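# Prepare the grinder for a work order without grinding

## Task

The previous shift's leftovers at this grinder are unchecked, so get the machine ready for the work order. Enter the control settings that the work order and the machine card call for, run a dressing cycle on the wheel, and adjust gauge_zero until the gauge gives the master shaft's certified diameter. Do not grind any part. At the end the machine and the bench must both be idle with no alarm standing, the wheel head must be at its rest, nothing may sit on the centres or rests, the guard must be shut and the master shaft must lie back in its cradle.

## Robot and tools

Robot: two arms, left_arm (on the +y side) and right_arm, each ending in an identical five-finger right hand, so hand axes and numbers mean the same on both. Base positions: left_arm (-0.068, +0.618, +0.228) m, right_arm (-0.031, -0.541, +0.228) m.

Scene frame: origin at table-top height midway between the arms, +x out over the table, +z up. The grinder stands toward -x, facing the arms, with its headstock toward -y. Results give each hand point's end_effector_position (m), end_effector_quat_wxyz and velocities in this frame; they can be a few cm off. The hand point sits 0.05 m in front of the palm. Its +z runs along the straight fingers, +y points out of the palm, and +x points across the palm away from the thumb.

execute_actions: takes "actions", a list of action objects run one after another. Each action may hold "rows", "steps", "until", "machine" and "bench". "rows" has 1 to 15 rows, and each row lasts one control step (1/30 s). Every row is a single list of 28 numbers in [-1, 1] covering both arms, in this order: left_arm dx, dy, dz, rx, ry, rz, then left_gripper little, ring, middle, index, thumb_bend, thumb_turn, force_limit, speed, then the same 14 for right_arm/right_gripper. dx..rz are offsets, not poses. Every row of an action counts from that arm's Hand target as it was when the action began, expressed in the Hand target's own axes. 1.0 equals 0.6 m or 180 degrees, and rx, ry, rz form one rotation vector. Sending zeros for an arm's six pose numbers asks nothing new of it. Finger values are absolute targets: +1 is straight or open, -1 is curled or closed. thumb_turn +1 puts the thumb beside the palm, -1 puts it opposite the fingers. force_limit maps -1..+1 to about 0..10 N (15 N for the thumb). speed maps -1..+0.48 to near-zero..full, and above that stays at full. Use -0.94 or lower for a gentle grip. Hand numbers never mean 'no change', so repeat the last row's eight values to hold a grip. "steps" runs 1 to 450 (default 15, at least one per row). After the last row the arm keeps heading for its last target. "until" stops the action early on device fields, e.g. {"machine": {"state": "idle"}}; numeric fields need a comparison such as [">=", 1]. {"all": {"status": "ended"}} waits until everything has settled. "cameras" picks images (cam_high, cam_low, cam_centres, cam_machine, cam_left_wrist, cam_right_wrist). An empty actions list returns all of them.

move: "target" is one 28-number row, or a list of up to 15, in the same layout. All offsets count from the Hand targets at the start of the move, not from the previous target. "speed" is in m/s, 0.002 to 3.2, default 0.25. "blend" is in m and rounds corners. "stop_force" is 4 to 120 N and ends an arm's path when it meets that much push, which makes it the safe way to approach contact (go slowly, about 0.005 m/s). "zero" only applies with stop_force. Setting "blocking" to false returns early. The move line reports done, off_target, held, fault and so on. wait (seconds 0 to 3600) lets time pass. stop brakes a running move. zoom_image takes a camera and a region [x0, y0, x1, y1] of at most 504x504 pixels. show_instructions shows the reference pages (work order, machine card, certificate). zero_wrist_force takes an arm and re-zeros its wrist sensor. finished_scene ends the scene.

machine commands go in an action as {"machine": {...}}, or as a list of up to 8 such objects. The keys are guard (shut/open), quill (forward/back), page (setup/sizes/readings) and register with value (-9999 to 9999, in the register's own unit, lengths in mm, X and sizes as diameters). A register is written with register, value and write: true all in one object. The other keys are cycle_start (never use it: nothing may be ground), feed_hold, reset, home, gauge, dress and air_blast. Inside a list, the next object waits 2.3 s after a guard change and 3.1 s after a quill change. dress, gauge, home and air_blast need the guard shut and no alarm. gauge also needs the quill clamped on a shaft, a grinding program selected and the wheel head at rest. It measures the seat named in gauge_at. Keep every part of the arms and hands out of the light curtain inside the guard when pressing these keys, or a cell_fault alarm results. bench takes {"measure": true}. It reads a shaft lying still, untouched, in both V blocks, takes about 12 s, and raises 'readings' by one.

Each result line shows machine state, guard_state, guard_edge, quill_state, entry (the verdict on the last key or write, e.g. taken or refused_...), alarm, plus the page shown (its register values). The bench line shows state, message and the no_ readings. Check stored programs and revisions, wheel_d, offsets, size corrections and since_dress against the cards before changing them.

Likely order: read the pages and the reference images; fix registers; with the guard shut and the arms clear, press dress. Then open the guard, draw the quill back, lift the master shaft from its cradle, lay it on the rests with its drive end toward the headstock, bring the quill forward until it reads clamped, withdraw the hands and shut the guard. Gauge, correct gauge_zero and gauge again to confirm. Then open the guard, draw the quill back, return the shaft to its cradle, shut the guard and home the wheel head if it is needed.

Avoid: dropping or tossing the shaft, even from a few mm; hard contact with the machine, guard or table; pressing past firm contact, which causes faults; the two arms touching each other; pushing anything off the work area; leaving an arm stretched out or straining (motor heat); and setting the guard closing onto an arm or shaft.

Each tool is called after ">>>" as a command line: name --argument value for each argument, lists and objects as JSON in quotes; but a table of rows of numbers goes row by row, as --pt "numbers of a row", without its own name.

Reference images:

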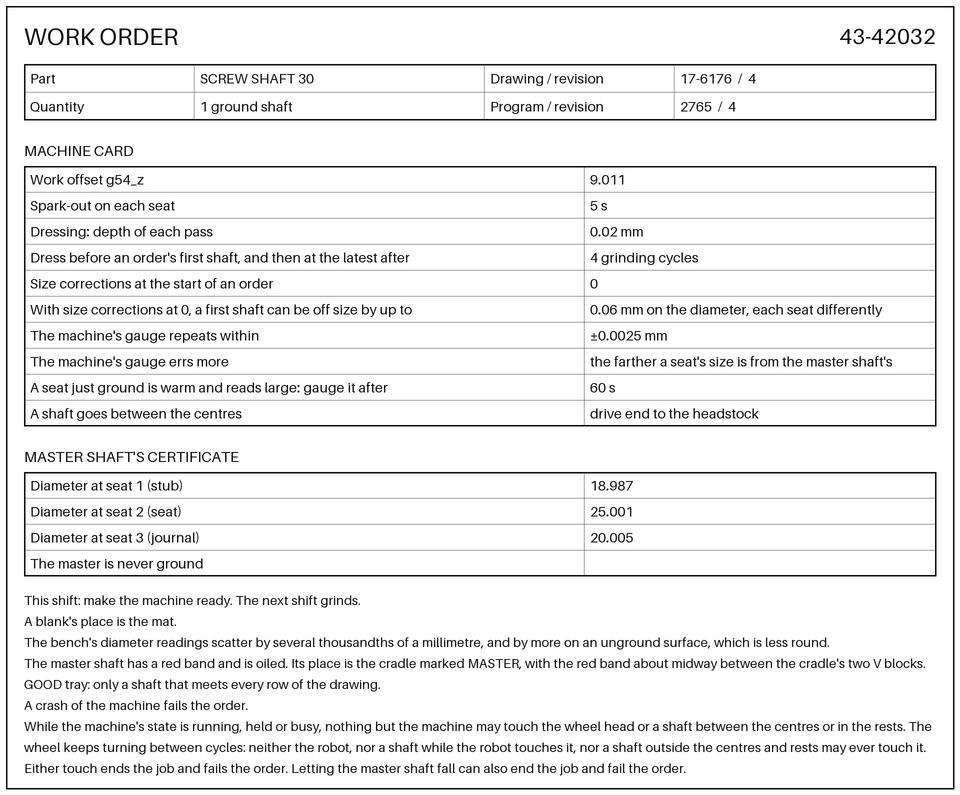

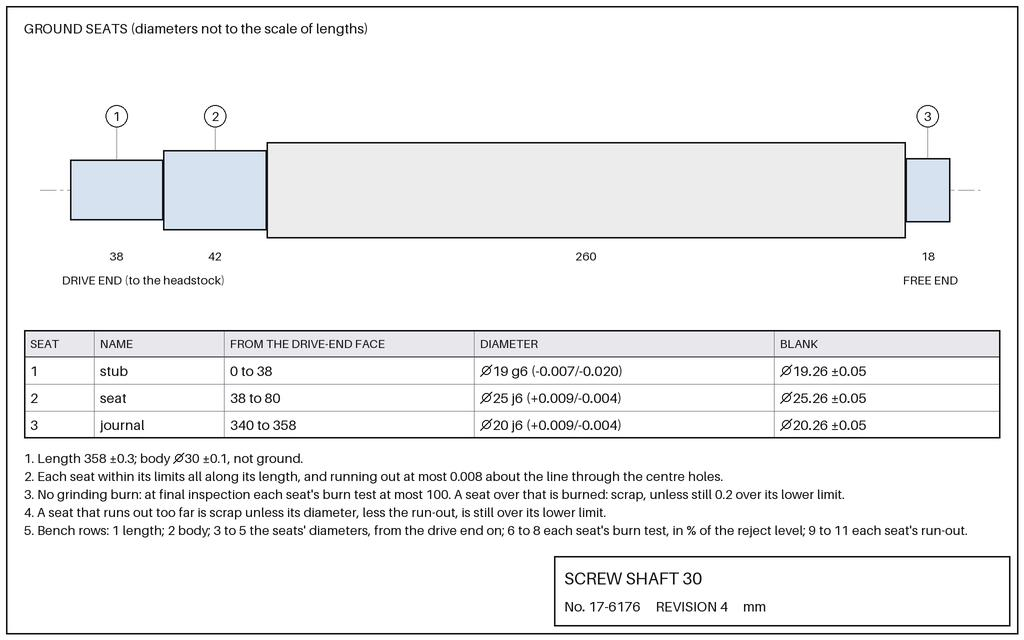

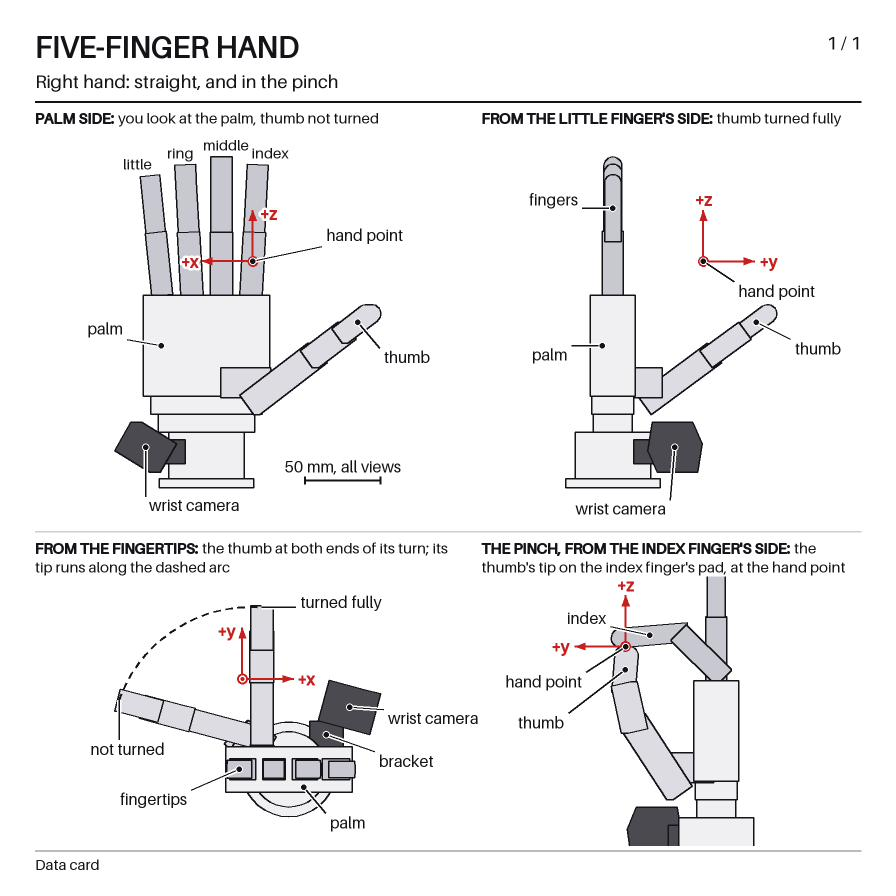

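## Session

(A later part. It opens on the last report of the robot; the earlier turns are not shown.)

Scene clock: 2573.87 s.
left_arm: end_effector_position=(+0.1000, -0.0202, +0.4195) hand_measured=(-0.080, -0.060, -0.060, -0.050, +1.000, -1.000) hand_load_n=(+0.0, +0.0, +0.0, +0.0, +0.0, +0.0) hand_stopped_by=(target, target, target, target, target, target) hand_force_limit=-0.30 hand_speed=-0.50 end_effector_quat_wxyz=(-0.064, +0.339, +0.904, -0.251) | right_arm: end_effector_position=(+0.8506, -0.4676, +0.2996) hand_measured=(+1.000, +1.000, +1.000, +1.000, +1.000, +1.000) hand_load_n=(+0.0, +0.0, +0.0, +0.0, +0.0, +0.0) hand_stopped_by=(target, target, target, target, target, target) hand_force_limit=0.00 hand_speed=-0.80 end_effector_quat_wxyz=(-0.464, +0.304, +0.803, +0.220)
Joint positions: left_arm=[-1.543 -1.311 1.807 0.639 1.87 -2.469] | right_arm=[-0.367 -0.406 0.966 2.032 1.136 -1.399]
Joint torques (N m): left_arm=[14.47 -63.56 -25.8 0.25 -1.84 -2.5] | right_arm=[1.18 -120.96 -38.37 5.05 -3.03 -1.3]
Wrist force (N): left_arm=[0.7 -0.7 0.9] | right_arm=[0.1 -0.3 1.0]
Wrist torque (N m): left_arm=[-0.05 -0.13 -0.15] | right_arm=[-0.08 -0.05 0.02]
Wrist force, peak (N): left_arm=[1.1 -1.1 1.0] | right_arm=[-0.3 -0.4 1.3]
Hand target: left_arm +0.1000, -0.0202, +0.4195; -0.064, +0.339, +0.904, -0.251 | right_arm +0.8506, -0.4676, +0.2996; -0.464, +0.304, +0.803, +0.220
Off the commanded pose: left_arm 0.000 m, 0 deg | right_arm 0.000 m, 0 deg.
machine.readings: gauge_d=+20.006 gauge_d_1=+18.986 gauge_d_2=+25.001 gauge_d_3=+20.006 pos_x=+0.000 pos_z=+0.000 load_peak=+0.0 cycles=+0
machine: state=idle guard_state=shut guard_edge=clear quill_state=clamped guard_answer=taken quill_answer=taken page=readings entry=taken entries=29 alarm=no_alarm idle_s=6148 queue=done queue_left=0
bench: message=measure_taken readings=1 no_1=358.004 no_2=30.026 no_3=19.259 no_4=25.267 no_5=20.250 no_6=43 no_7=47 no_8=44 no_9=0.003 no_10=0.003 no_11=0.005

>>> execute_actions --actions '[{"machine":[{"guard":"open"},{"quill":"back"},{"page":"setup"}],"steps":60}]'

>>> move --pt "0.5033 -0.3465 0.1665 0.0078 0.0710 0.1234 -0.08 -0.06 -0.06 -0.05 1 -1 -0.3 -0.5 0 0 0 0 0 0 1 1 1 1 1 1 0 -0.8" --pt "0.9045 -0.6607 0.3218 0.0154 0.1401 0.2434 -0.08 -0.06 -0.06 -0.05 1 -1 -0.3 -0.5 0 0 0 0 0 0 1 1 1 1 1 1 0 -0.8" --pt "0.9775 -0.5345 0.6343 0.0154 0.1401 0.2434 -0.08 -0.06 -0.06 -0.05 1 -1 -0.3 -0.5 0 0 0 0 0 0 1 1 1 1 1 1 0 -0.8" --speed '[0.3,0.25,0.12]' --blend '[0.05,0.05,0]' --cameras '["cam_machine","cam_low","cam_centres"]'

>>> zoom_image --camera "cam_machine" --region '[350, 220, 450, 300]'

>>> zoom_image --camera "cam_machine" --region '[440, 220, 560, 310]'

Scene clock: 2673.43 s.
left_arm: end_effector_position=(+0.1000, -0.0202, +0.4195) hand_measured=(-0.080, -0.060, -0.060, -0.050, +1.000, -1.000) hand_load_n=(+0.0, +0.0, +0.0, +0.0, -0.5, +0.0) hand_stopped_by=(target, target, target, target, target, target) hand_force_limit=-0.30 hand_speed=-0.50 end_effector_quat_wxyz=(-0.064, +0.339, +0.904, -0.251) | right_arm: end_effector_position=(+0.8506, -0.4676, +0.2996) hand_measured=(+1.000, +1.000, +1.000, +1.000, +1.000, +1.000) hand_load_n=(+0.0, +0.0, +0.0, +0.0, +0.0, +0.0) hand_stopped_by=(target, target, target, target, target, target) hand_force_limit=0.00 hand_speed=-0.80 end_effector_quat_wxyz=(-0.464, +0.304, +0.803, +0.220)
Joint positions: left_arm=[-1.543 -1.311 1.807 0.639 1.87 -2.469] | right_arm=[-0.367 -0.406 0.966 2.032 1.136 -1.399]
Joint torques (N m): left_arm=[7.86 -64.71 -28.17 0.73 -1.61 -1.92] | right_arm=[1.05 -121.51 -38.63 5.31 -2.84 -1.24]
Wrist force (N): left_arm=[0.5 -0.9 0.8] | right_arm=[-0.2 -0.3 1.0]
Wrist torque (N m): left_arm=[-0.08 -0.09 -0.17] | right_arm=[-0.08 0.00 0.01]
Wrist force, peak (N): left_arm=[1.2 -0.8 1.3] | right_arm=[-0.3 -0.3 1.4]
Hand target: left_arm +0.1000, -0.0202, +0.4195; -0.064, +0.339, +0.904, -0.251 | right_arm +0.8506, -0.4676, +0.2996; -0.464, +0.304, +0.803, +0.220
Off the commanded pose: left_arm 0.000 m, 0 deg | right_arm 0.000 m, 0 deg.
machine.readings: gauge_d=+20.006 gauge_d_1=+18.986 gauge_d_2=+25.001 gauge_d_3=+20.006 pos_x=+0.000 pos_z=+0.000 load_peak=+0.0 cycles=+0
machine: state=idle guard_state=open guard_edge=clear quill_state=clamped guard_answer=taken quill_answer=taken page=readings entry=taken entries=29 alarm=no_alarm idle_s=6247 queue=running queue_left=2
bench: message=measure_taken readings=1 no_1=358.004 no_2=30.026 no_3=19.259 no_4=25.267 no_5=20.250 no_6=43 no_7=47 no_8=44 no_9=0.003 no_10=0.003 no_11=0.005

Scene clock: 2678.07 s.
left_arm: end_effector_position=(-0.6419, -0.0038, +0.2172) hand_measured=(-0.080, -0.060, -0.060, -0.050, +1.000, -1.000) hand_load_n=(+0.0, +0.0, +0.0, +0.0, +0.0, +0.0) hand_stopped_by=(target, target, target, target, target, target) hand_force_limit=-0.30 hand_speed=-0.50 end_effector_quat_wxyz=(-0.166, +0.693, +0.673, -0.199) | right_arm: end_effector_position=(+0.8506, -0.4676, +0.2996) hand_measured=(+1.000, +1.000, +1.000, +1.000, +1.000, +1.000) hand_load_n=(+0.0, +0.0, +0.0, +0.0, +0.0, +0.0) hand_stopped_by=(target, target, target, target, target, target) hand_force_limit=0.00 hand_speed=-0.80 end_effector_quat_wxyz=(-0.464, +0.304, +0.803, +0.220)
Joint positions: left_arm=[-2.501 -0.872 1.528 0.459 1.839 -2.54] | right_arm=[-0.367 -0.406 0.966 2.032 1.136 -1.399]
Joint torques (N m): left_arm=[6.85 -90.01 -47.35 5.87 0.72 2.13] | right_arm=[2.03 -121.16 -38.9 5.09 -2.97 -1.07]
Wrist force (N): left_arm=[1.0 -0.4 0.9] | right_arm=[-0.3 -0.5 0.9]
Wrist torque (N m): left_arm=[0.00 -0.17 0.06] | right_arm=[-0.10 0.01 0.00]
Wrist force, peak (N): left_arm=[1.2 0.1 2.6] | right_arm=[-0.3 -0.3 1.4]
Hand target: left_arm -0.6420, -0.0040, +0.2173; -0.166, +0.693, +0.673, -0.199 | right_arm +0.8506, -0.4676, +0.2996; -0.464, +0.304, +0.803, +0.220
Off the commanded pose: left_arm 0.000 m, 0 deg | right_arm 0.000 m, 0 deg.
machine.setup: program=+2765 g54_z=+9.011 wheel_d=+295.041 sparkout_s=+5.0 dress_depth=+0.020 gauge_at=+3 gauge_zero=+0.041 program_revision=+4 since_dress=+0 stored1_number=+9000 stored1_revision=+1 stored2_number=+2765 stored2_revision=+4 stored3_number=+6097 stored3_revision=+3 stored4_number=+2939 stored4_revision=+5
machine: state=idle guard_state=open guard_edge=clear quill_state=back guard_answer=taken quill_answer=taken page=setup entry=taken entries=29 alarm=no_alarm idle_s=6251 queue=done queue_left=0
bench: message=measure_taken readings=1 no_1=358.004 no_2=30.026 no_3=19.259 no_4=25.267 no_5=20.250 no_6=43 no_7=47 no_8=44 no_9=0.003 no_10=0.003 no_11=0.005
move: done
Images, in order (width x height): cam_low 896x504, cam_centres 896x504, cam_machine 896x504.

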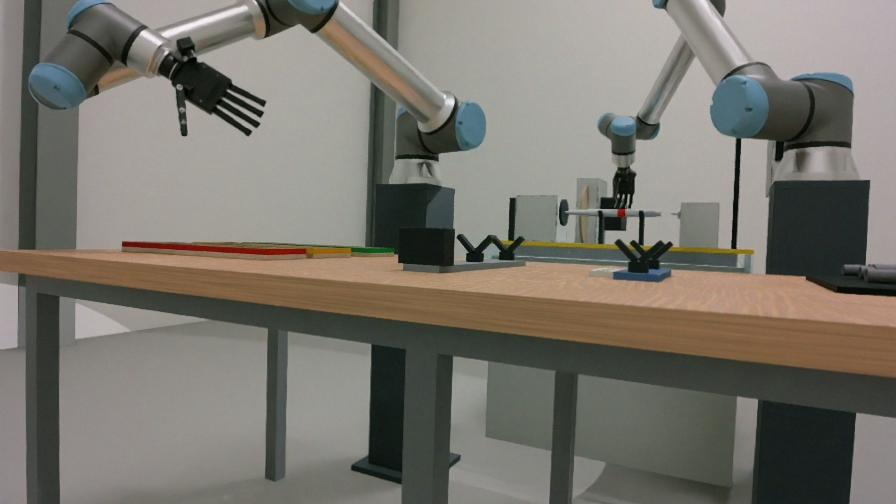

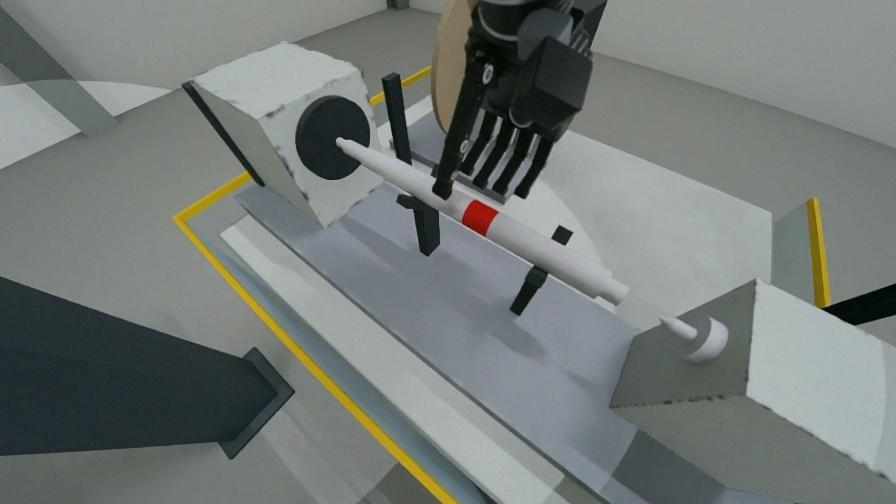

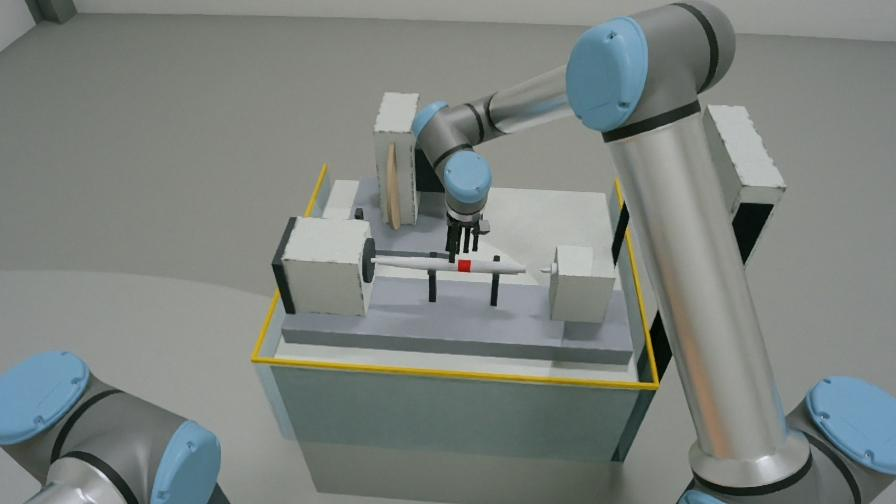

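Scaled by 5.040 from the camera's image (finer frame: 1280x720).

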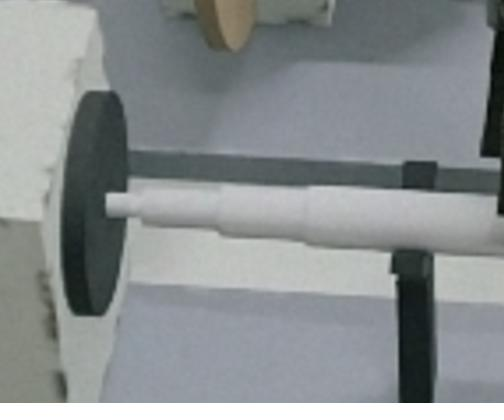

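Scaled by 4.200 from the camera's image (finer frame: 1280x720).

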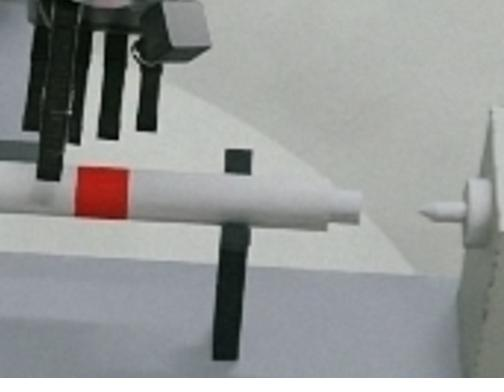

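>>> move --pt "0.0093 0.0478 0.0872 0 0 0 -0.1 -0.1 -0.08 -0.05 1 -1 -0.3 -0.5 0 0 0 0 0 0 1 1 1 1 1 1 0 -0.8" --pt "0.0100 0.0885 0.0637 0 0 0 -0.1 -0.1 -0.08 -0.05 1 -1 -0.3 -0.5 0 0 0 0 0 0 1 1 1 1 1 1 0 -0.8" --pt "0.0115 0.1072 0.0817 0 0 0 -0.1 -0.1 -0.08 -0.05 1 -1 -0.3 -0.5 0 0 0 0 0 0 1 1 1 1 1 1 0 -0.8" --speed '[0.05,0.03,0.03]' --stop_force 12 --cameras '["cam_machine","cam_low"]'

Scene clock: 2702.13 s.
left_arm: end_effector_position=(-0.6106, -0.0016, +0.1424) hand_measured=(-0.100, -0.100, -0.080, -0.050, +1.000, -1.000) hand_load_n=(+0.0, +0.0, +0.0, +0.0, +0.0, +0.0) hand_stopped_by=(target, target, target, target, target, target) hand_force_limit=-0.30 hand_speed=-0.50 end_effector_quat_wxyz=(-0.166, +0.693, +0.672, -0.199) | right_arm: end_effector_position=(+0.8506, -0.4676, +0.2996) hand_measured=(+1.000, +1.000, +1.000, +1.000, +1.000, +1.000) hand_load_n=(+0.0, +0.0, +0.0, +0.0, +0.0, +0.0) hand_stopped_by=(target, target, target, target, target, target) hand_force_limit=0.00 hand_speed=-0.80 end_effector_quat_wxyz=(-0.464, +0.304, +0.803, +0.220)
Joint positions: left_arm=[-2.477 -0.818 1.598 0.341 1.849 -2.518] | right_arm=[-0.367 -0.406 0.966 2.032 1.136 -1.399]
Joint torques (N m): left_arm=[-8.38 -94.56 -43.27 5.63 -0.9 -1.39] | right_arm=[2.45 -122.28 -39.12 5.24 -3.09 -1.1]
Wrist force (N): left_arm=[1.1 -0.5 1.2] | right_arm=[-0.1 -0.4 1.1]
Wrist torque (N m): left_arm=[-0.05 -0.19 -0.12] | right_arm=[-0.09 -0.01 0.01]
Wrist force, peak (N): left_arm=[1.4 -0.9 1.6] | right_arm=[-0.2 -0.5 1.4]
Hand target: left_arm -0.6106, -0.0016, +0.1424; -0.166, +0.693, +0.673, -0.199 | right_arm +0.8506, -0.4676, +0.2996; -0.464, +0.304, +0.803, +0.220
Off the commanded pose: left_arm 0.000 m, 0 deg | right_arm 0.000 m, 0 deg.
machine.setup: program=+2765 g54_z=+9.011 wheel_d=+295.041 sparkout_s=+5.0 dress_depth=+0.020 gauge_at=+3 gauge_zero=+0.041 program_revision=+4 since_dress=+0 stored1_number=+9000 stored1_revision=+1 stored2_number=+2765 stored2_revision=+4 stored3_number=+6097 stored3_revision=+3 stored4_number=+2939 stored4_revision=+5
machine: state=idle guard_state=open guard_edge=clear quill_state=back guard_answer=taken quill_answer=taken page=setup entry=taken entries=29 alarm=no_alarm idle_s=6275 queue=done queue_left=0
bench: message=measure_taken readings=1 no_1=358.004 no_2=30.026 no_3=19.259 no_4=25.267 no_5=20.250 no_6=43 no_7=47 no_8=44 no_9=0.003 no_10=0.003 no_11=0.005
move: done
Images, in order (width x height): cam_low 896x504, cam_machine 896x504.

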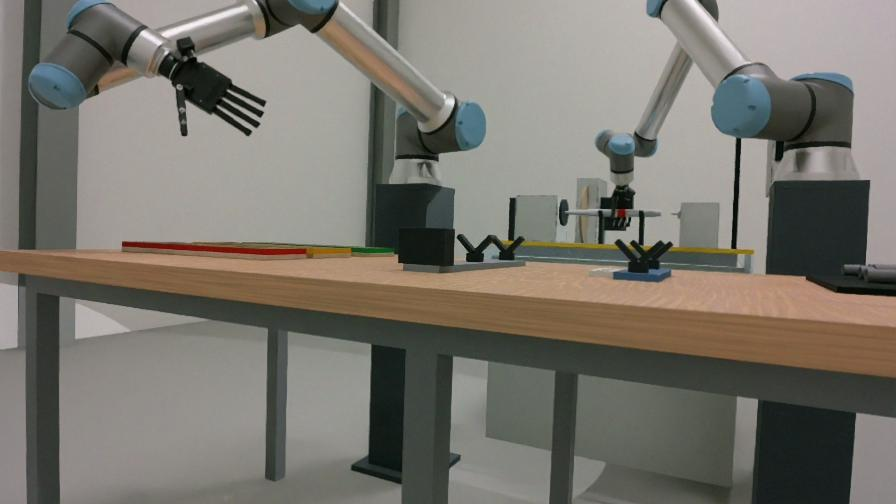

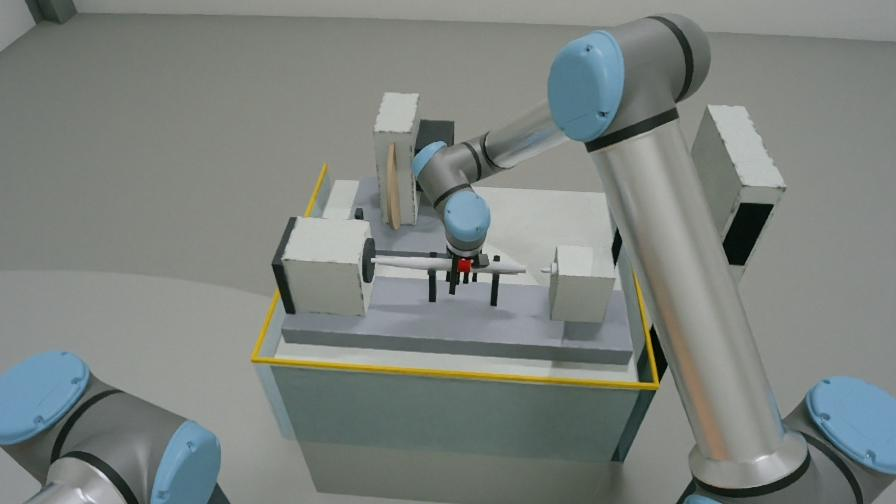

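>>> execute_actions --actions '[{"rows":[[0,0,0,0,0,0,-0.7,-0.7,-0.7,-0.7,1,-1,-0.3,-0.8,0,0,0,0,0,0,1,1,1,1,1,1,0,-0.8]],"steps":70}]' --cameras '["cam_machine","cam_low"]'

>>> zoom_image --camera "cam_machine" --region '[440, 220, 560, 310]'

Scene clock: 2712.43 s.
left_arm: end_effector_position=(-0.6106, -0.0016, +0.1424) hand_measured=(-0.700, -0.688, -0.650, -0.602, +1.000, -1.000) hand_load_n=(+0.0, +4.0, +2.5, +0.5, +0.0, +0.0) hand_stopped_by=(target, force, force, force, target, target) hand_force_limit=-0.30 hand_speed=-0.80 end_effector_quat_wxyz=(-0.166, +0.693, +0.673, -0.199) | right_arm: end_effector_position=(+0.8506, -0.4676, +0.2996) hand_measured=(+1.000, +1.000, +1.000, +1.000, +1.000, +1.000) hand_load_n=(+0.0, +0.0, +0.0, +0.0, +0.0, +0.0) hand_stopped_by=(target, target, target, target, target, target) hand_force_limit=0.00 hand_speed=-0.80 end_effector_quat_wxyz=(-0.464, +0.304, +0.803, +0.220)
Joint positions: left_arm=[-2.477 -0.818 1.598 0.341 1.849 -2.518] | right_arm=[-0.367 -0.406 0.966 2.032 1.136 -1.399]
Joint torques (N m): left_arm=[-7.7 -92.51 -41.37 3.36 3.86 -1.45] | right_arm=[1.7 -122.74 -39.18 5.08 -2.89 -1.21]
Wrist force (N): left_arm=[2.0 8.0 12.2] | right_arm=[-0.2 -0.2 0.9]
Wrist torque (N m): left_arm=[-0.16 -0.45 0.10] | right_arm=[-0.06 0.01 0.01]
Wrist force, peak (N): left_arm=[2.3 8.8 14.0] | right_arm=[-0.3 0.0 1.5]
Hand target: left_arm -0.6106, -0.0016, +0.1424; -0.166, +0.693, +0.673, -0.199 | right_arm +0.8506, -0.4676, +0.2996; -0.464, +0.304, +0.803, +0.220
Off the commanded pose: left_arm 0.000 m, 0 deg | right_arm 0.000 m, 0 deg.
machine.setup: program=+2765 g54_z=+9.011 wheel_d=+295.041 sparkout_s=+5.0 dress_depth=+0.020 gauge_at=+3 gauge_zero=+0.041 program_revision=+4 since_dress=+0 stored1_number=+9000 stored1_revision=+1 stored2_number=+2765 stored2_revision=+4 stored3_number=+6097 stored3_revision=+3 stored4_number=+2939 stored4_revision=+5
machine: state=idle guard_state=open guard_edge=clear quill_state=back guard_answer=taken quill_answer=taken page=setup entry=taken entries=29 alarm=no_alarm idle_s=6285 queue=done queue_left=0
bench: message=measure_taken readings=1 no_1=358.004 no_2=30.026 no_3=19.259 no_4=25.267 no_5=20.250 no_6=43 no_7=47 no_8=44 no_9=0.003 no_10=0.003 no_11=0.005
Images, in order (width x height): cam_low 896x504, cam_machine 896x504.

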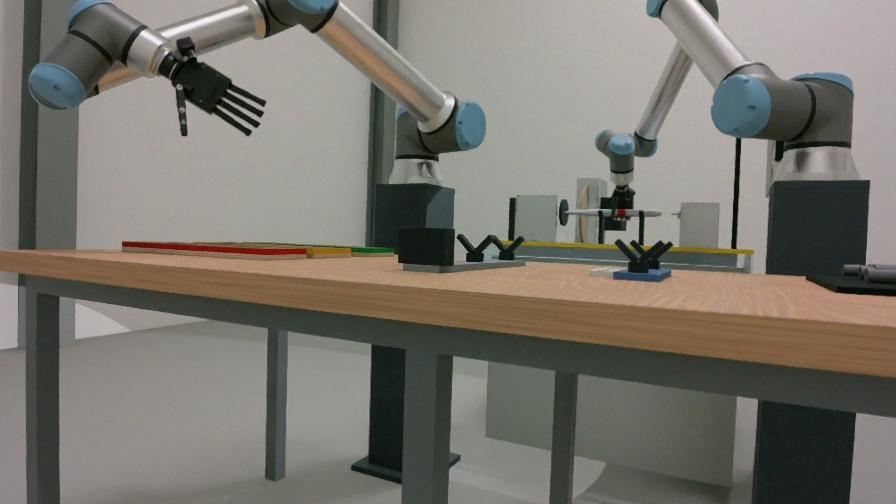

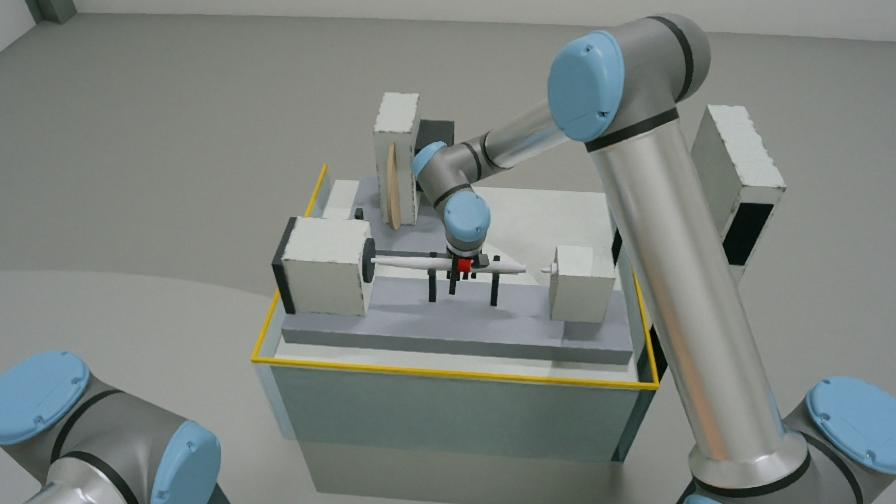

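Scaled by 4.200 from the camera's image (finer frame: 1280x720).

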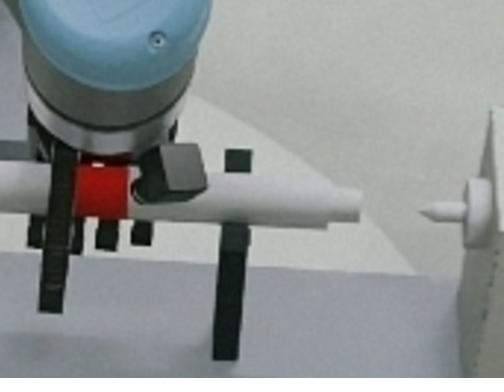

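>>> execute_actions --actions '[{"rows":[[0,0,0,0,0,0,-0.64,-0.584,-0.566,-0.528,1,-1,-0.3,-0.8,0,0,0,0,0,0,1,1,1,1,1,1,0,-0.8]],"steps":40}]'

Scene clock: 2728.07 s.
left_arm: end_effector_position=(-0.6106, -0.0016, +0.1425) hand_measured=(-0.640, -0.584, -0.566, -0.528, +1.000, -1.000) hand_load_n=(+0.0, +0.0, +0.0, +0.0, +0.0, +0.0) hand_stopped_by=(target, target, target, target, target, target) hand_force_limit=-0.30 hand_speed=-0.80 end_effector_quat_wxyz=(-0.166, +0.693, +0.672, -0.199) | right_arm: end_effector_position=(+0.8506, -0.4676, +0.2996) hand_measured=(+1.000, +1.000, +1.000, +1.000, +1.000, +1.000) hand_load_n=(+0.0, +0.0, +0.0, +0.0, +0.0, +0.0) hand_stopped_by=(target, target, target, target, target, target) hand_force_limit=0.00 hand_speed=-0.80 end_effector_quat_wxyz=(-0.464, +0.304, +0.803, +0.220)
Joint positions: left_arm=[-2.477 -0.818 1.598 0.341 1.849 -2.518] | right_arm=[-0.367 -0.406 0.966 2.032 1.136 -1.399]
Joint torques (N m): left_arm=[-7.97 -76.93 -26.87 0.72 -2.24 -1.78] | right_arm=[2.34 -123.14 -38.82 5.15 -2.99 -1.14]
Wrist force (N): left_arm=[1.1 -0.5 1.0] | right_arm=[0.1 -0.2 1.0]
Wrist torque (N m): left_arm=[-0.03 -0.17 -0.12] | right_arm=[-0.07 -0.05 0.03]
Wrist force, peak (N): left_arm=[2.2 8.6 12.5] | right_arm=[-0.4 -0.3 1.4]
Hand target: left_arm -0.6106, -0.0016, +0.1424; -0.166, +0.693, +0.673, -0.199 | right_arm +0.8506, -0.4676, +0.2996; -0.464, +0.304, +0.803, +0.220
Off the commanded pose: left_arm 0.000 m, 0 deg | right_arm 0.000 m, 0 deg.
machine.setup: program=+2765 g54_z=+9.011 wheel_d=+295.041 sparkout_s=+5.0 dress_depth=+0.020 gauge_at=+3 gauge_zero=+0.041 program_revision=+4 since_dress=+0 stored1_number=+9000 stored1_revision=+1 stored2_number=+2765 stored2_revision=+4 stored3_number=+6097 stored3_revision=+3 stored4_number=+2939 stored4_revision=+5
machine: state=idle guard_state=open guard_edge=clear quill_state=back guard_answer=taken quill_answer=taken page=setup entry=taken entries=29 alarm=no_alarm idle_s=6301 queue=done queue_left=0
bench: message=measure_taken readings=1 no_1=358.004 no_2=30.026 no_3=19.259 no_4=25.267 no_5=20.250 no_6=43 no_7=47 no_8=44 no_9=0.003 no_10=0.003 no_11=0.005

>>> move --target '[-0.0002,-0.00166,-0.00289,0,0,0,-0.64,-0.584,-0.566,-0.528,1,-1,-0.3,-0.8,0,0,0,0,0,0,1,1,1,1,1,1,0,-0.8]' --speed 0.01

Scene clock: 2734.27 s.
left_arm: end_effector_position=(-0.6106, -0.0015, +0.1445) hand_measured=(-0.640, -0.584, -0.566, -0.528, +1.000, -1.000) hand_load_n=(+0.0, +0.0, +0.0, +0.0, +0.0, +0.0) hand_stopped_by=(target, target, target, target, target, target) hand_force_limit=-0.30 hand_speed=-0.80 end_effector_quat_wxyz=(-0.166, +0.693, +0.673, -0.199) | right_arm: end_effector_position=(+0.8506, -0.4676, +0.2996) hand_measured=(+1.000, +1.000, +1.000, +1.000, +1.000, +1.000) hand_load_n=(+0.0, +0.0, +0.0, +0.0, +0.0, +0.0) hand_stopped_by=(target, target, target, target, target, target) hand_force_limit=0.00 hand_speed=-0.80 end_effector_quat_wxyz=(-0.464, +0.304, +0.803, +0.220)
Joint positions: left_arm=[-2.477 -0.82 1.598 0.343 1.849 -2.518] | right_arm=[-0.367 -0.406 0.966 2.032 1.136 -1.399]
Joint torques (N m): left_arm=[-6.34 -78.76 -41.81 2.97 -1.98 -1.44] | right_arm=[2.37 -123.07 -39.06 5.1 -2.89 -1.09]
Wrist force (N): left_arm=[1.0 -0.7 1.0] | right_arm=[-0.3 -0.3 1.1]
Wrist torque (N m): left_arm=[-0.08 -0.16 -0.13] | right_arm=[-0.08 0.00 0.01]
Wrist force, peak (N): left_arm=[1.3 -0.8 1.1] | right_arm=[-0.2 -0.2 1.5]
Hand target: left_arm -0.6106, -0.0016, +0.1444; -0.166, +0.693, +0.673, -0.199 | right_arm +0.8506, -0.4676, +0.2996; -0.464, +0.304, +0.803, +0.220
Off the commanded pose: left_arm 0.000 m, 0 deg | right_arm 0.000 m, 0 deg.
machine.setup: program=+2765 g54_z=+9.011 wheel_d=+295.041 sparkout_s=+5.0 dress_depth=+0.020 gauge_at=+3 gauge_zero=+0.041 program_revision=+4 since_dress=+0 stored1_number=+9000 stored1_revision=+1 stored2_number=+2765 stored2_revision=+4 stored3_number=+6097 stored3_revision=+3 stored4_number=+2939 stored4_revision=+5
machine: state=idle guard_state=open guard_edge=clear quill_state=back guard_answer=taken quill_answer=taken page=setup entry=taken entries=29 alarm=no_alarm idle_s=6307 queue=done queue_left=0
bench: message=measure_taken readings=1 no_1=358.004 no_2=30.026 no_3=19.259 no_4=25.267 no_5=20.250 no_6=43 no_7=47 no_8=44 no_9=0.003 no_10=0.003 no_11=0.005
move: done

>>> move --target '[-0.0004,-0.0033,-0.0058,0,0,0,-0.64,-0.584,-0.566,-0.528,1,-1,-0.3,-0.8,0,0,0,0,0,0,1,1,1,1,1,1,0,-0.8]' --speed 0.006 --stop_force 6

Scene clock: 2740.20 s.
left_arm: end_effector_position=(-0.6107, -0.0016, +0.1449) hand_measured=(-0.640, -0.584, -0.566, -0.528, +1.000, -1.000) hand_load_n=(+1.0, +0.0, +1.5, +1.5, +0.0, +0.0) hand_stopped_by=(target, target, target, target, target, target) hand_force_limit=-0.30 hand_speed=-0.80 end_effector_quat_wxyz=(-0.166, +0.693, +0.672, -0.199) | right_arm: end_effector_position=(+0.8506, -0.4676, +0.2996) hand_measured=(+1.000, +1.000, +1.000, +1.000, +1.000, +1.000) hand_load_n=(+0.0, +0.0, +0.0, +0.0, +0.0, +0.0) hand_stopped_by=(target, target, target, target, target, target) hand_force_limit=0.00 hand_speed=-0.80 end_effector_quat_wxyz=(-0.464, +0.304, +0.803, +0.220)
Joint positions: left_arm=[-2.477 -0.821 1.598 0.344 1.849 -2.518] | right_arm=[-0.367 -0.406 0.966 2.032 1.136 -1.399]
Joint torques (N m): left_arm=[10.41 -71.68 -39.17 0.24 2.5 3.93] | right_arm=[0.96 -122.7 -39.24 5.3 -2.81 -1.04]
Wrist force (N): left_arm=[1.8 3.3 7.1] | right_arm=[-0.2 -0.3 0.9]
Wrist torque (N m): left_arm=[-0.10 -0.29 -0.02] | right_arm=[-0.07 0.00 0.01]
Wrist force, peak (N): left_arm=[0.8 4.4 11.2] | right_arm=[0.0 -0.4 1.3]
Hand target: left_arm -0.6107, -0.0016, +0.1449; -0.166, +0.693, +0.672, -0.199 (not the last commanded pose) | right_arm +0.8506, -0.4676, +0.2996; -0.464, +0.304, +0.803, +0.220
Off the commanded pose: left_arm 0.004 m, 0 deg | right_arm 0.000 m, 0 deg.
machine.setup: program=+2765 g54_z=+9.011 wheel_d=+295.041 sparkout_s=+5.0 dress_depth=+0.020 gauge_at=+3 gauge_zero=+0.041 program_revision=+4 since_dress=+0 stored1_number=+9000 stored1_revision=+1 stored2_number=+2765 stored2_revision=+4 stored3_number=+6097 stored3_revision=+3 stored4_number=+2939 stored4_revision=+5
machine: state=idle guard_state=open guard_edge=clear quill_state=back guard_answer=taken quill_answer=taken page=setup entry=taken entries=29 alarm=no_alarm idle_s=6313 queue=done queue_left=0
bench: message=measure_taken readings=1 no_1=358.004 no_2=30.026 no_3=19.259 no_4=25.267 no_5=20.250 no_6=43 no_7=47 no_8=44 no_9=0.003 no_10=0.003 no_11=0.005
move: contact (left_arm)

>>> move --pt "0.0000 -0.0007 -0.0012 0 0 0 -0.64 -0.584 -0.566 -0.528 1 -1 -0.3 -0.8 0 0 0 0 0 0 1 1 1 1 1 1 0 -0.8" --pt "0.0216 -0.0007 -0.0025 0 0 0 -0.64 -0.584 -0.566 -0.528 1 -1 -0.3 -0.8 0 0 0 0 0 0 1 1 1 1 1 1 0 -0.8" --speed 0.012 --cameras '["cam_machine"]'

>>> zoom_image --camera "cam_machine" --region '[350, 220, 450, 300]'

>>> zoom_image --camera "cam_machine" --region '[440, 220, 560, 310]'

Scene clock: 2753.93 s.
left_arm: end_effector_position=(-0.6101, +0.0116, +0.1457) hand_measured=(-0.640, -0.584, -0.566, -0.528, +1.000, -1.000) hand_load_n=(+2.0, +0.0, +3.0, +3.5, +0.0, +0.0) hand_stopped_by=(target, target, target, target, target, target) hand_force_limit=-0.30 hand_speed=-0.80 end_effector_quat_wxyz=(-0.166, +0.693, +0.672, -0.199) | right_arm: end_effector_position=(+0.8506, -0.4676, +0.2996) hand_measured=(+1.000, +1.000, +1.000, +1.000, +1.000, +1.000) hand_load_n=(+0.0, +0.0, +0.0, +0.0, +0.0, +0.0) hand_stopped_by=(target, target, target, target, target, target) hand_force_limit=0.00 hand_speed=-0.80 end_effector_quat_wxyz=(-0.464, +0.304, +0.803, +0.220)
Joint positions: left_arm=[-2.491 -0.835 1.624 0.328 1.843 -2.531] | right_arm=[-0.367 -0.406 0.966 2.032 1.136 -1.399]
Joint torques (N m): left_arm=[10.72 -84.26 -41.18 3.18 -0.46 -0.98] | right_arm=[2.35 -122.6 -39.29 5.14 -3.05 -1.21]
Wrist force (N): left_arm=[1.9 7.7 15.0] | right_arm=[-0.3 -0.3 1.1]
Wrist torque (N m): left_arm=[-0.23 -0.42 0.17] | right_arm=[-0.09 0.01 0.00]
Wrist force, peak (N): left_arm=[2.0 8.0 15.6] | right_arm=[-0.1 -0.5 1.4]
Hand target: left_arm -0.6101, +0.0114, +0.1457; -0.166, +0.693, +0.672, -0.199 | right_arm +0.8506, -0.4676, +0.2996; -0.464, +0.304, +0.803, +0.220
Off the commanded pose: left_arm 0.000 m, 0 deg | right_arm 0.000 m, 0 deg.
machine.setup: program=+2765 g54_z=+9.011 wheel_d=+295.041 sparkout_s=+5.0 dress_depth=+0.020 gauge_at=+3 gauge_zero=+0.041 program_revision=+4 since_dress=+0 stored1_number=+9000 stored1_revision=+1 stored2_number=+2765 stored2_revision=+4 stored3_number=+6097 stored3_revision=+3 stored4_number=+2939 stored4_revision=+5
machine: state=idle guard_state=open guard_edge=clear quill_state=back guard_answer=taken quill_answer=taken page=setup entry=taken entries=29 alarm=no_alarm idle_s=6326 queue=done queue_left=0
bench: message=measure_taken readings=1 no_1=358.004 no_2=30.026 no_3=19.259 no_4=25.267 no_5=20.250 no_6=43 no_7=47 no_8=44 no_9=0.003 no_10=0.003 no_11=0.005
move: done

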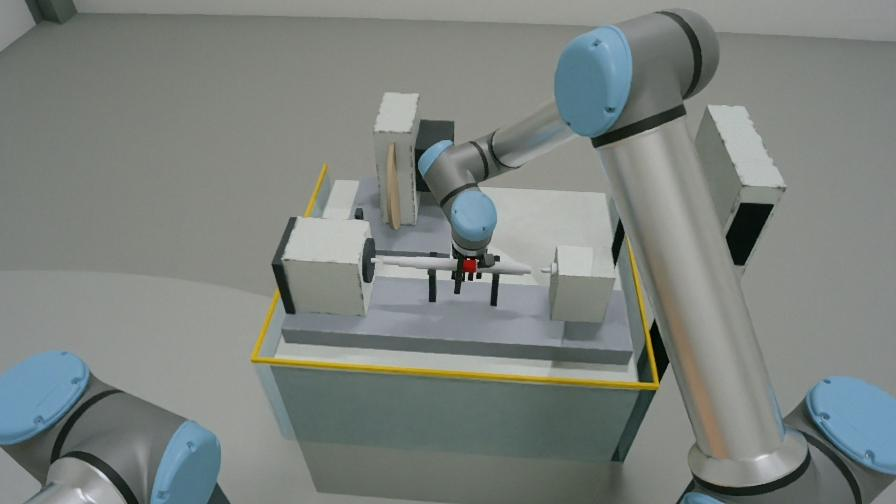

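Scaled by 5.040 from the camera's image (finer frame: 1280x720).

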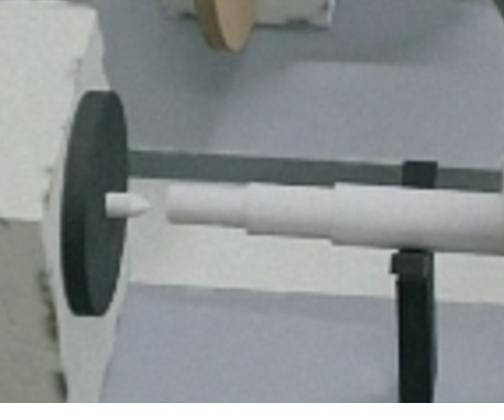

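Scaled by 4.200 from the camera's image (finer frame: 1280x720).

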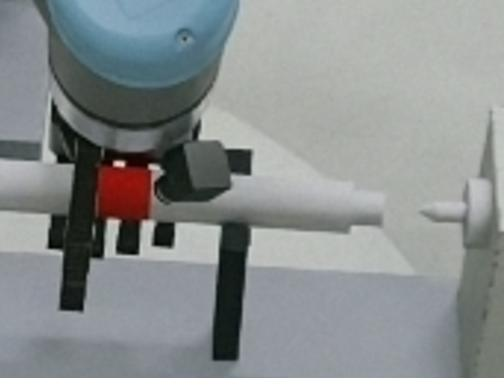

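>>> move --pt "-0.0013 -0.0124 -0.0217 0 0 0 -0.64 -0.584 -0.566 -0.528 1 -1 -0.3 -0.8 0 0 0 0 0 0 1 1 1 1 1 1 0 -0.8" --pt "-0.0013 -0.0124 -0.0217 0 0 0 -0.64 -0.584 -0.566 -0.528 0.55 -1 -0.3 -0.6 0 0 0 0 0 0 1 1 1 1 1 1 0 -0.8" --speed 0.015 --cameras '["cam_machine","cam_low","cam_centres"]'

>>> zoom_image --camera "cam_machine" --region '[360, 210, 560, 310]'

>>> zoom_image --camera "cam_low" --region '[550, 160, 700, 260]'

Scene clock: 2769.23 s.
left_arm: end_effector_position=(-0.6100, +0.0114, +0.1607) hand_measured=(-0.640, -0.584, -0.566, -0.528, +0.550, -1.000) hand_load_n=(+2.0, +0.0, +3.0, +3.0, +0.0, -0.5) hand_stopped_by=(target, target, target, target, target, target) hand_force_limit=-0.30 hand_speed=-0.60 end_effector_quat_wxyz=(-0.166, +0.693, +0.672, -0.199) | right_arm: end_effector_position=(+0.8506, -0.4676, +0.2996) hand_measured=(+1.000, +1.000, +1.000, +1.000, +1.000, +1.000) hand_load_n=(+0.0, +0.0, +0.0, +0.0, +0.0, +0.0) hand_stopped_by=(target, target, target, target, target, target) hand_force_limit=0.00 hand_speed=-0.80 end_effector_quat_wxyz=(-0.464, +0.304, +0.803, +0.220)
Joint positions: left_arm=[-2.491 -0.852 1.621 0.348 1.843 -2.531] | right_arm=[-0.367 -0.406 0.966 2.032 1.136 -1.399]
Joint torques (N m): left_arm=[10.72 -77.96 -36.82 0.52 2.78 2.82] | right_arm=[1.67 -122.41 -39.39 5.18 -3.02 -1.22]
Wrist force (N): left_arm=[1.7 7.2 16.3] | right_arm=[-0.2 -0.2 1.0]
Wrist torque (N m): left_arm=[-0.41 -0.41 0.19] | right_arm=[-0.06 0.00 0.01]
Wrist force, peak (N): left_arm=[2.3 8.5 16.9] | right_arm=[-0.1 -0.3 1.4]
Hand target: left_arm -0.6100, +0.0114, +0.1607; -0.166, +0.693, +0.672, -0.199 | right_arm +0.8506, -0.4676, +0.2996; -0.464, +0.304, +0.803, +0.220
Off the commanded pose: left_arm 0.000 m, 0 deg | right_arm 0.000 m, 0 deg.
machine.setup: program=+2765 g54_z=+9.011 wheel_d=+295.041 sparkout_s=+5.0 dress_depth=+0.020 gauge_at=+3 gauge_zero=+0.041 program_revision=+4 since_dress=+0 stored1_number=+9000 stored1_revision=+1 stored2_number=+2765 stored2_revision=+4 stored3_number=+6097 stored3_revision=+3 stored4_number=+2939 stored4_revision=+5
machine: state=idle guard_state=open guard_edge=clear quill_state=back guard_answer=taken quill_answer=taken page=setup entry=taken entries=29 alarm=no_alarm idle_s=6342 queue=done queue_left=0
bench: message=measure_taken readings=1 no_1=358.004 no_2=30.026 no_3=19.259 no_4=25.267 no_5=20.250 no_6=43 no_7=47 no_8=44 no_9=0.003 no_10=0.003 no_11=0.005
move: done
Images, in order (width x height): cam_low 896x504, cam_centres 896x504, cam_machine 896x504.

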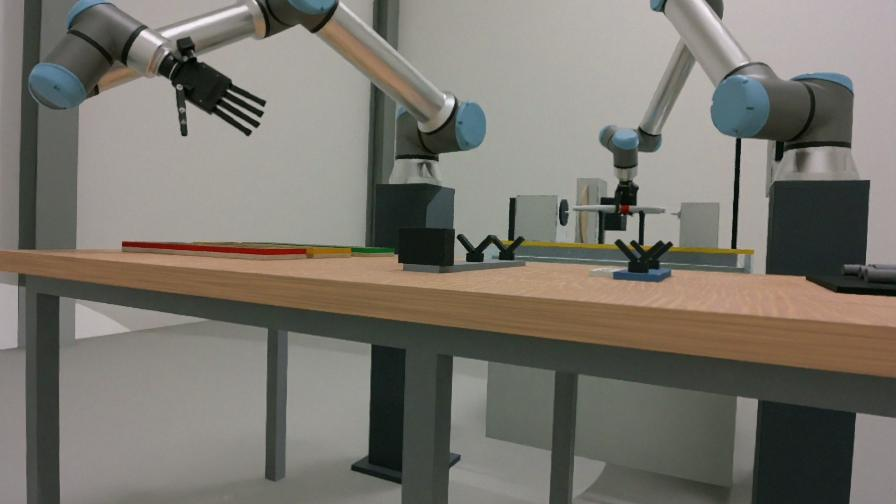

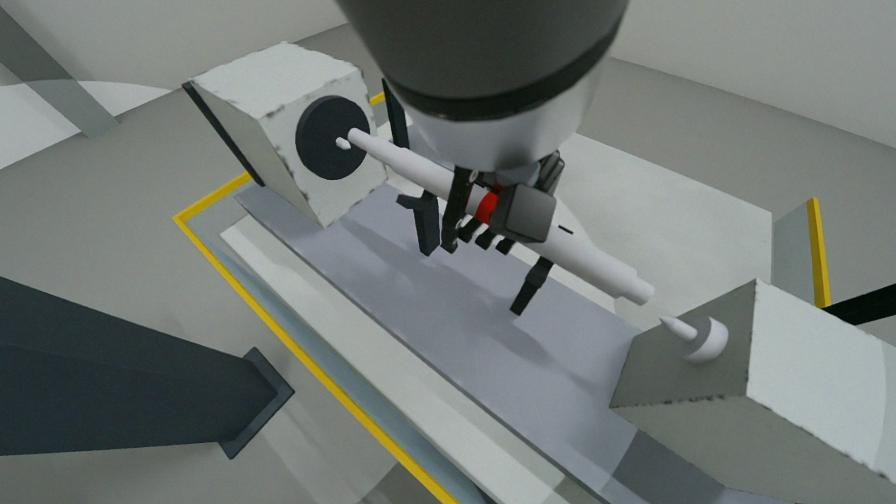

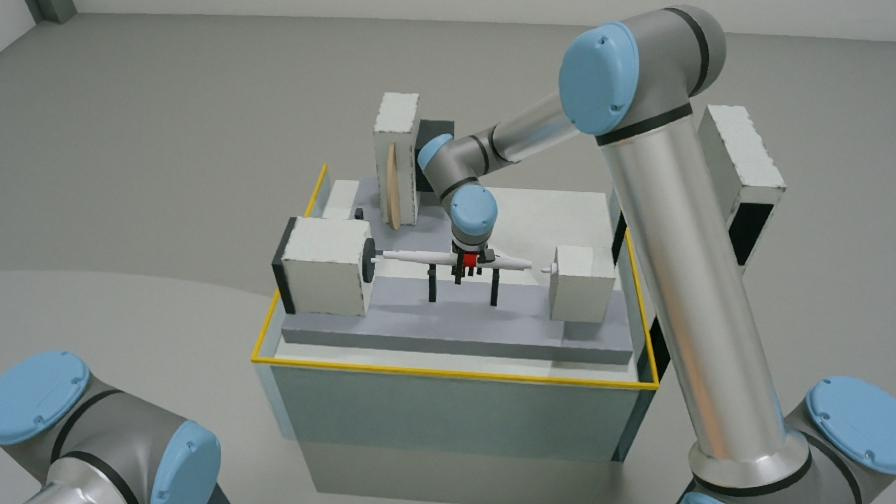

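Scaled by 2.520 from the camera's image (finer frame: 1280x720).

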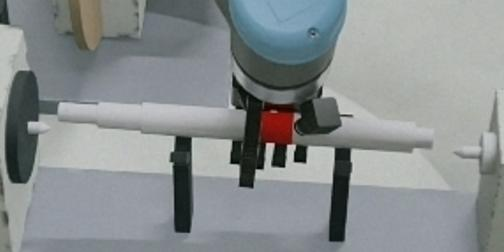

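Scaled by 3.360 from the camera's image (finer frame: 1280x720).

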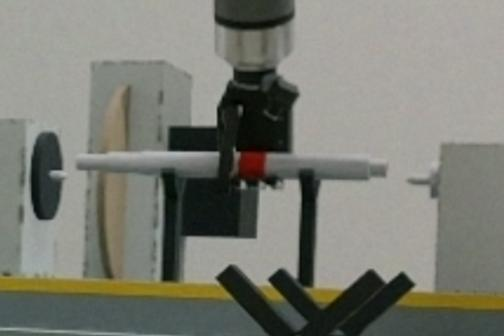

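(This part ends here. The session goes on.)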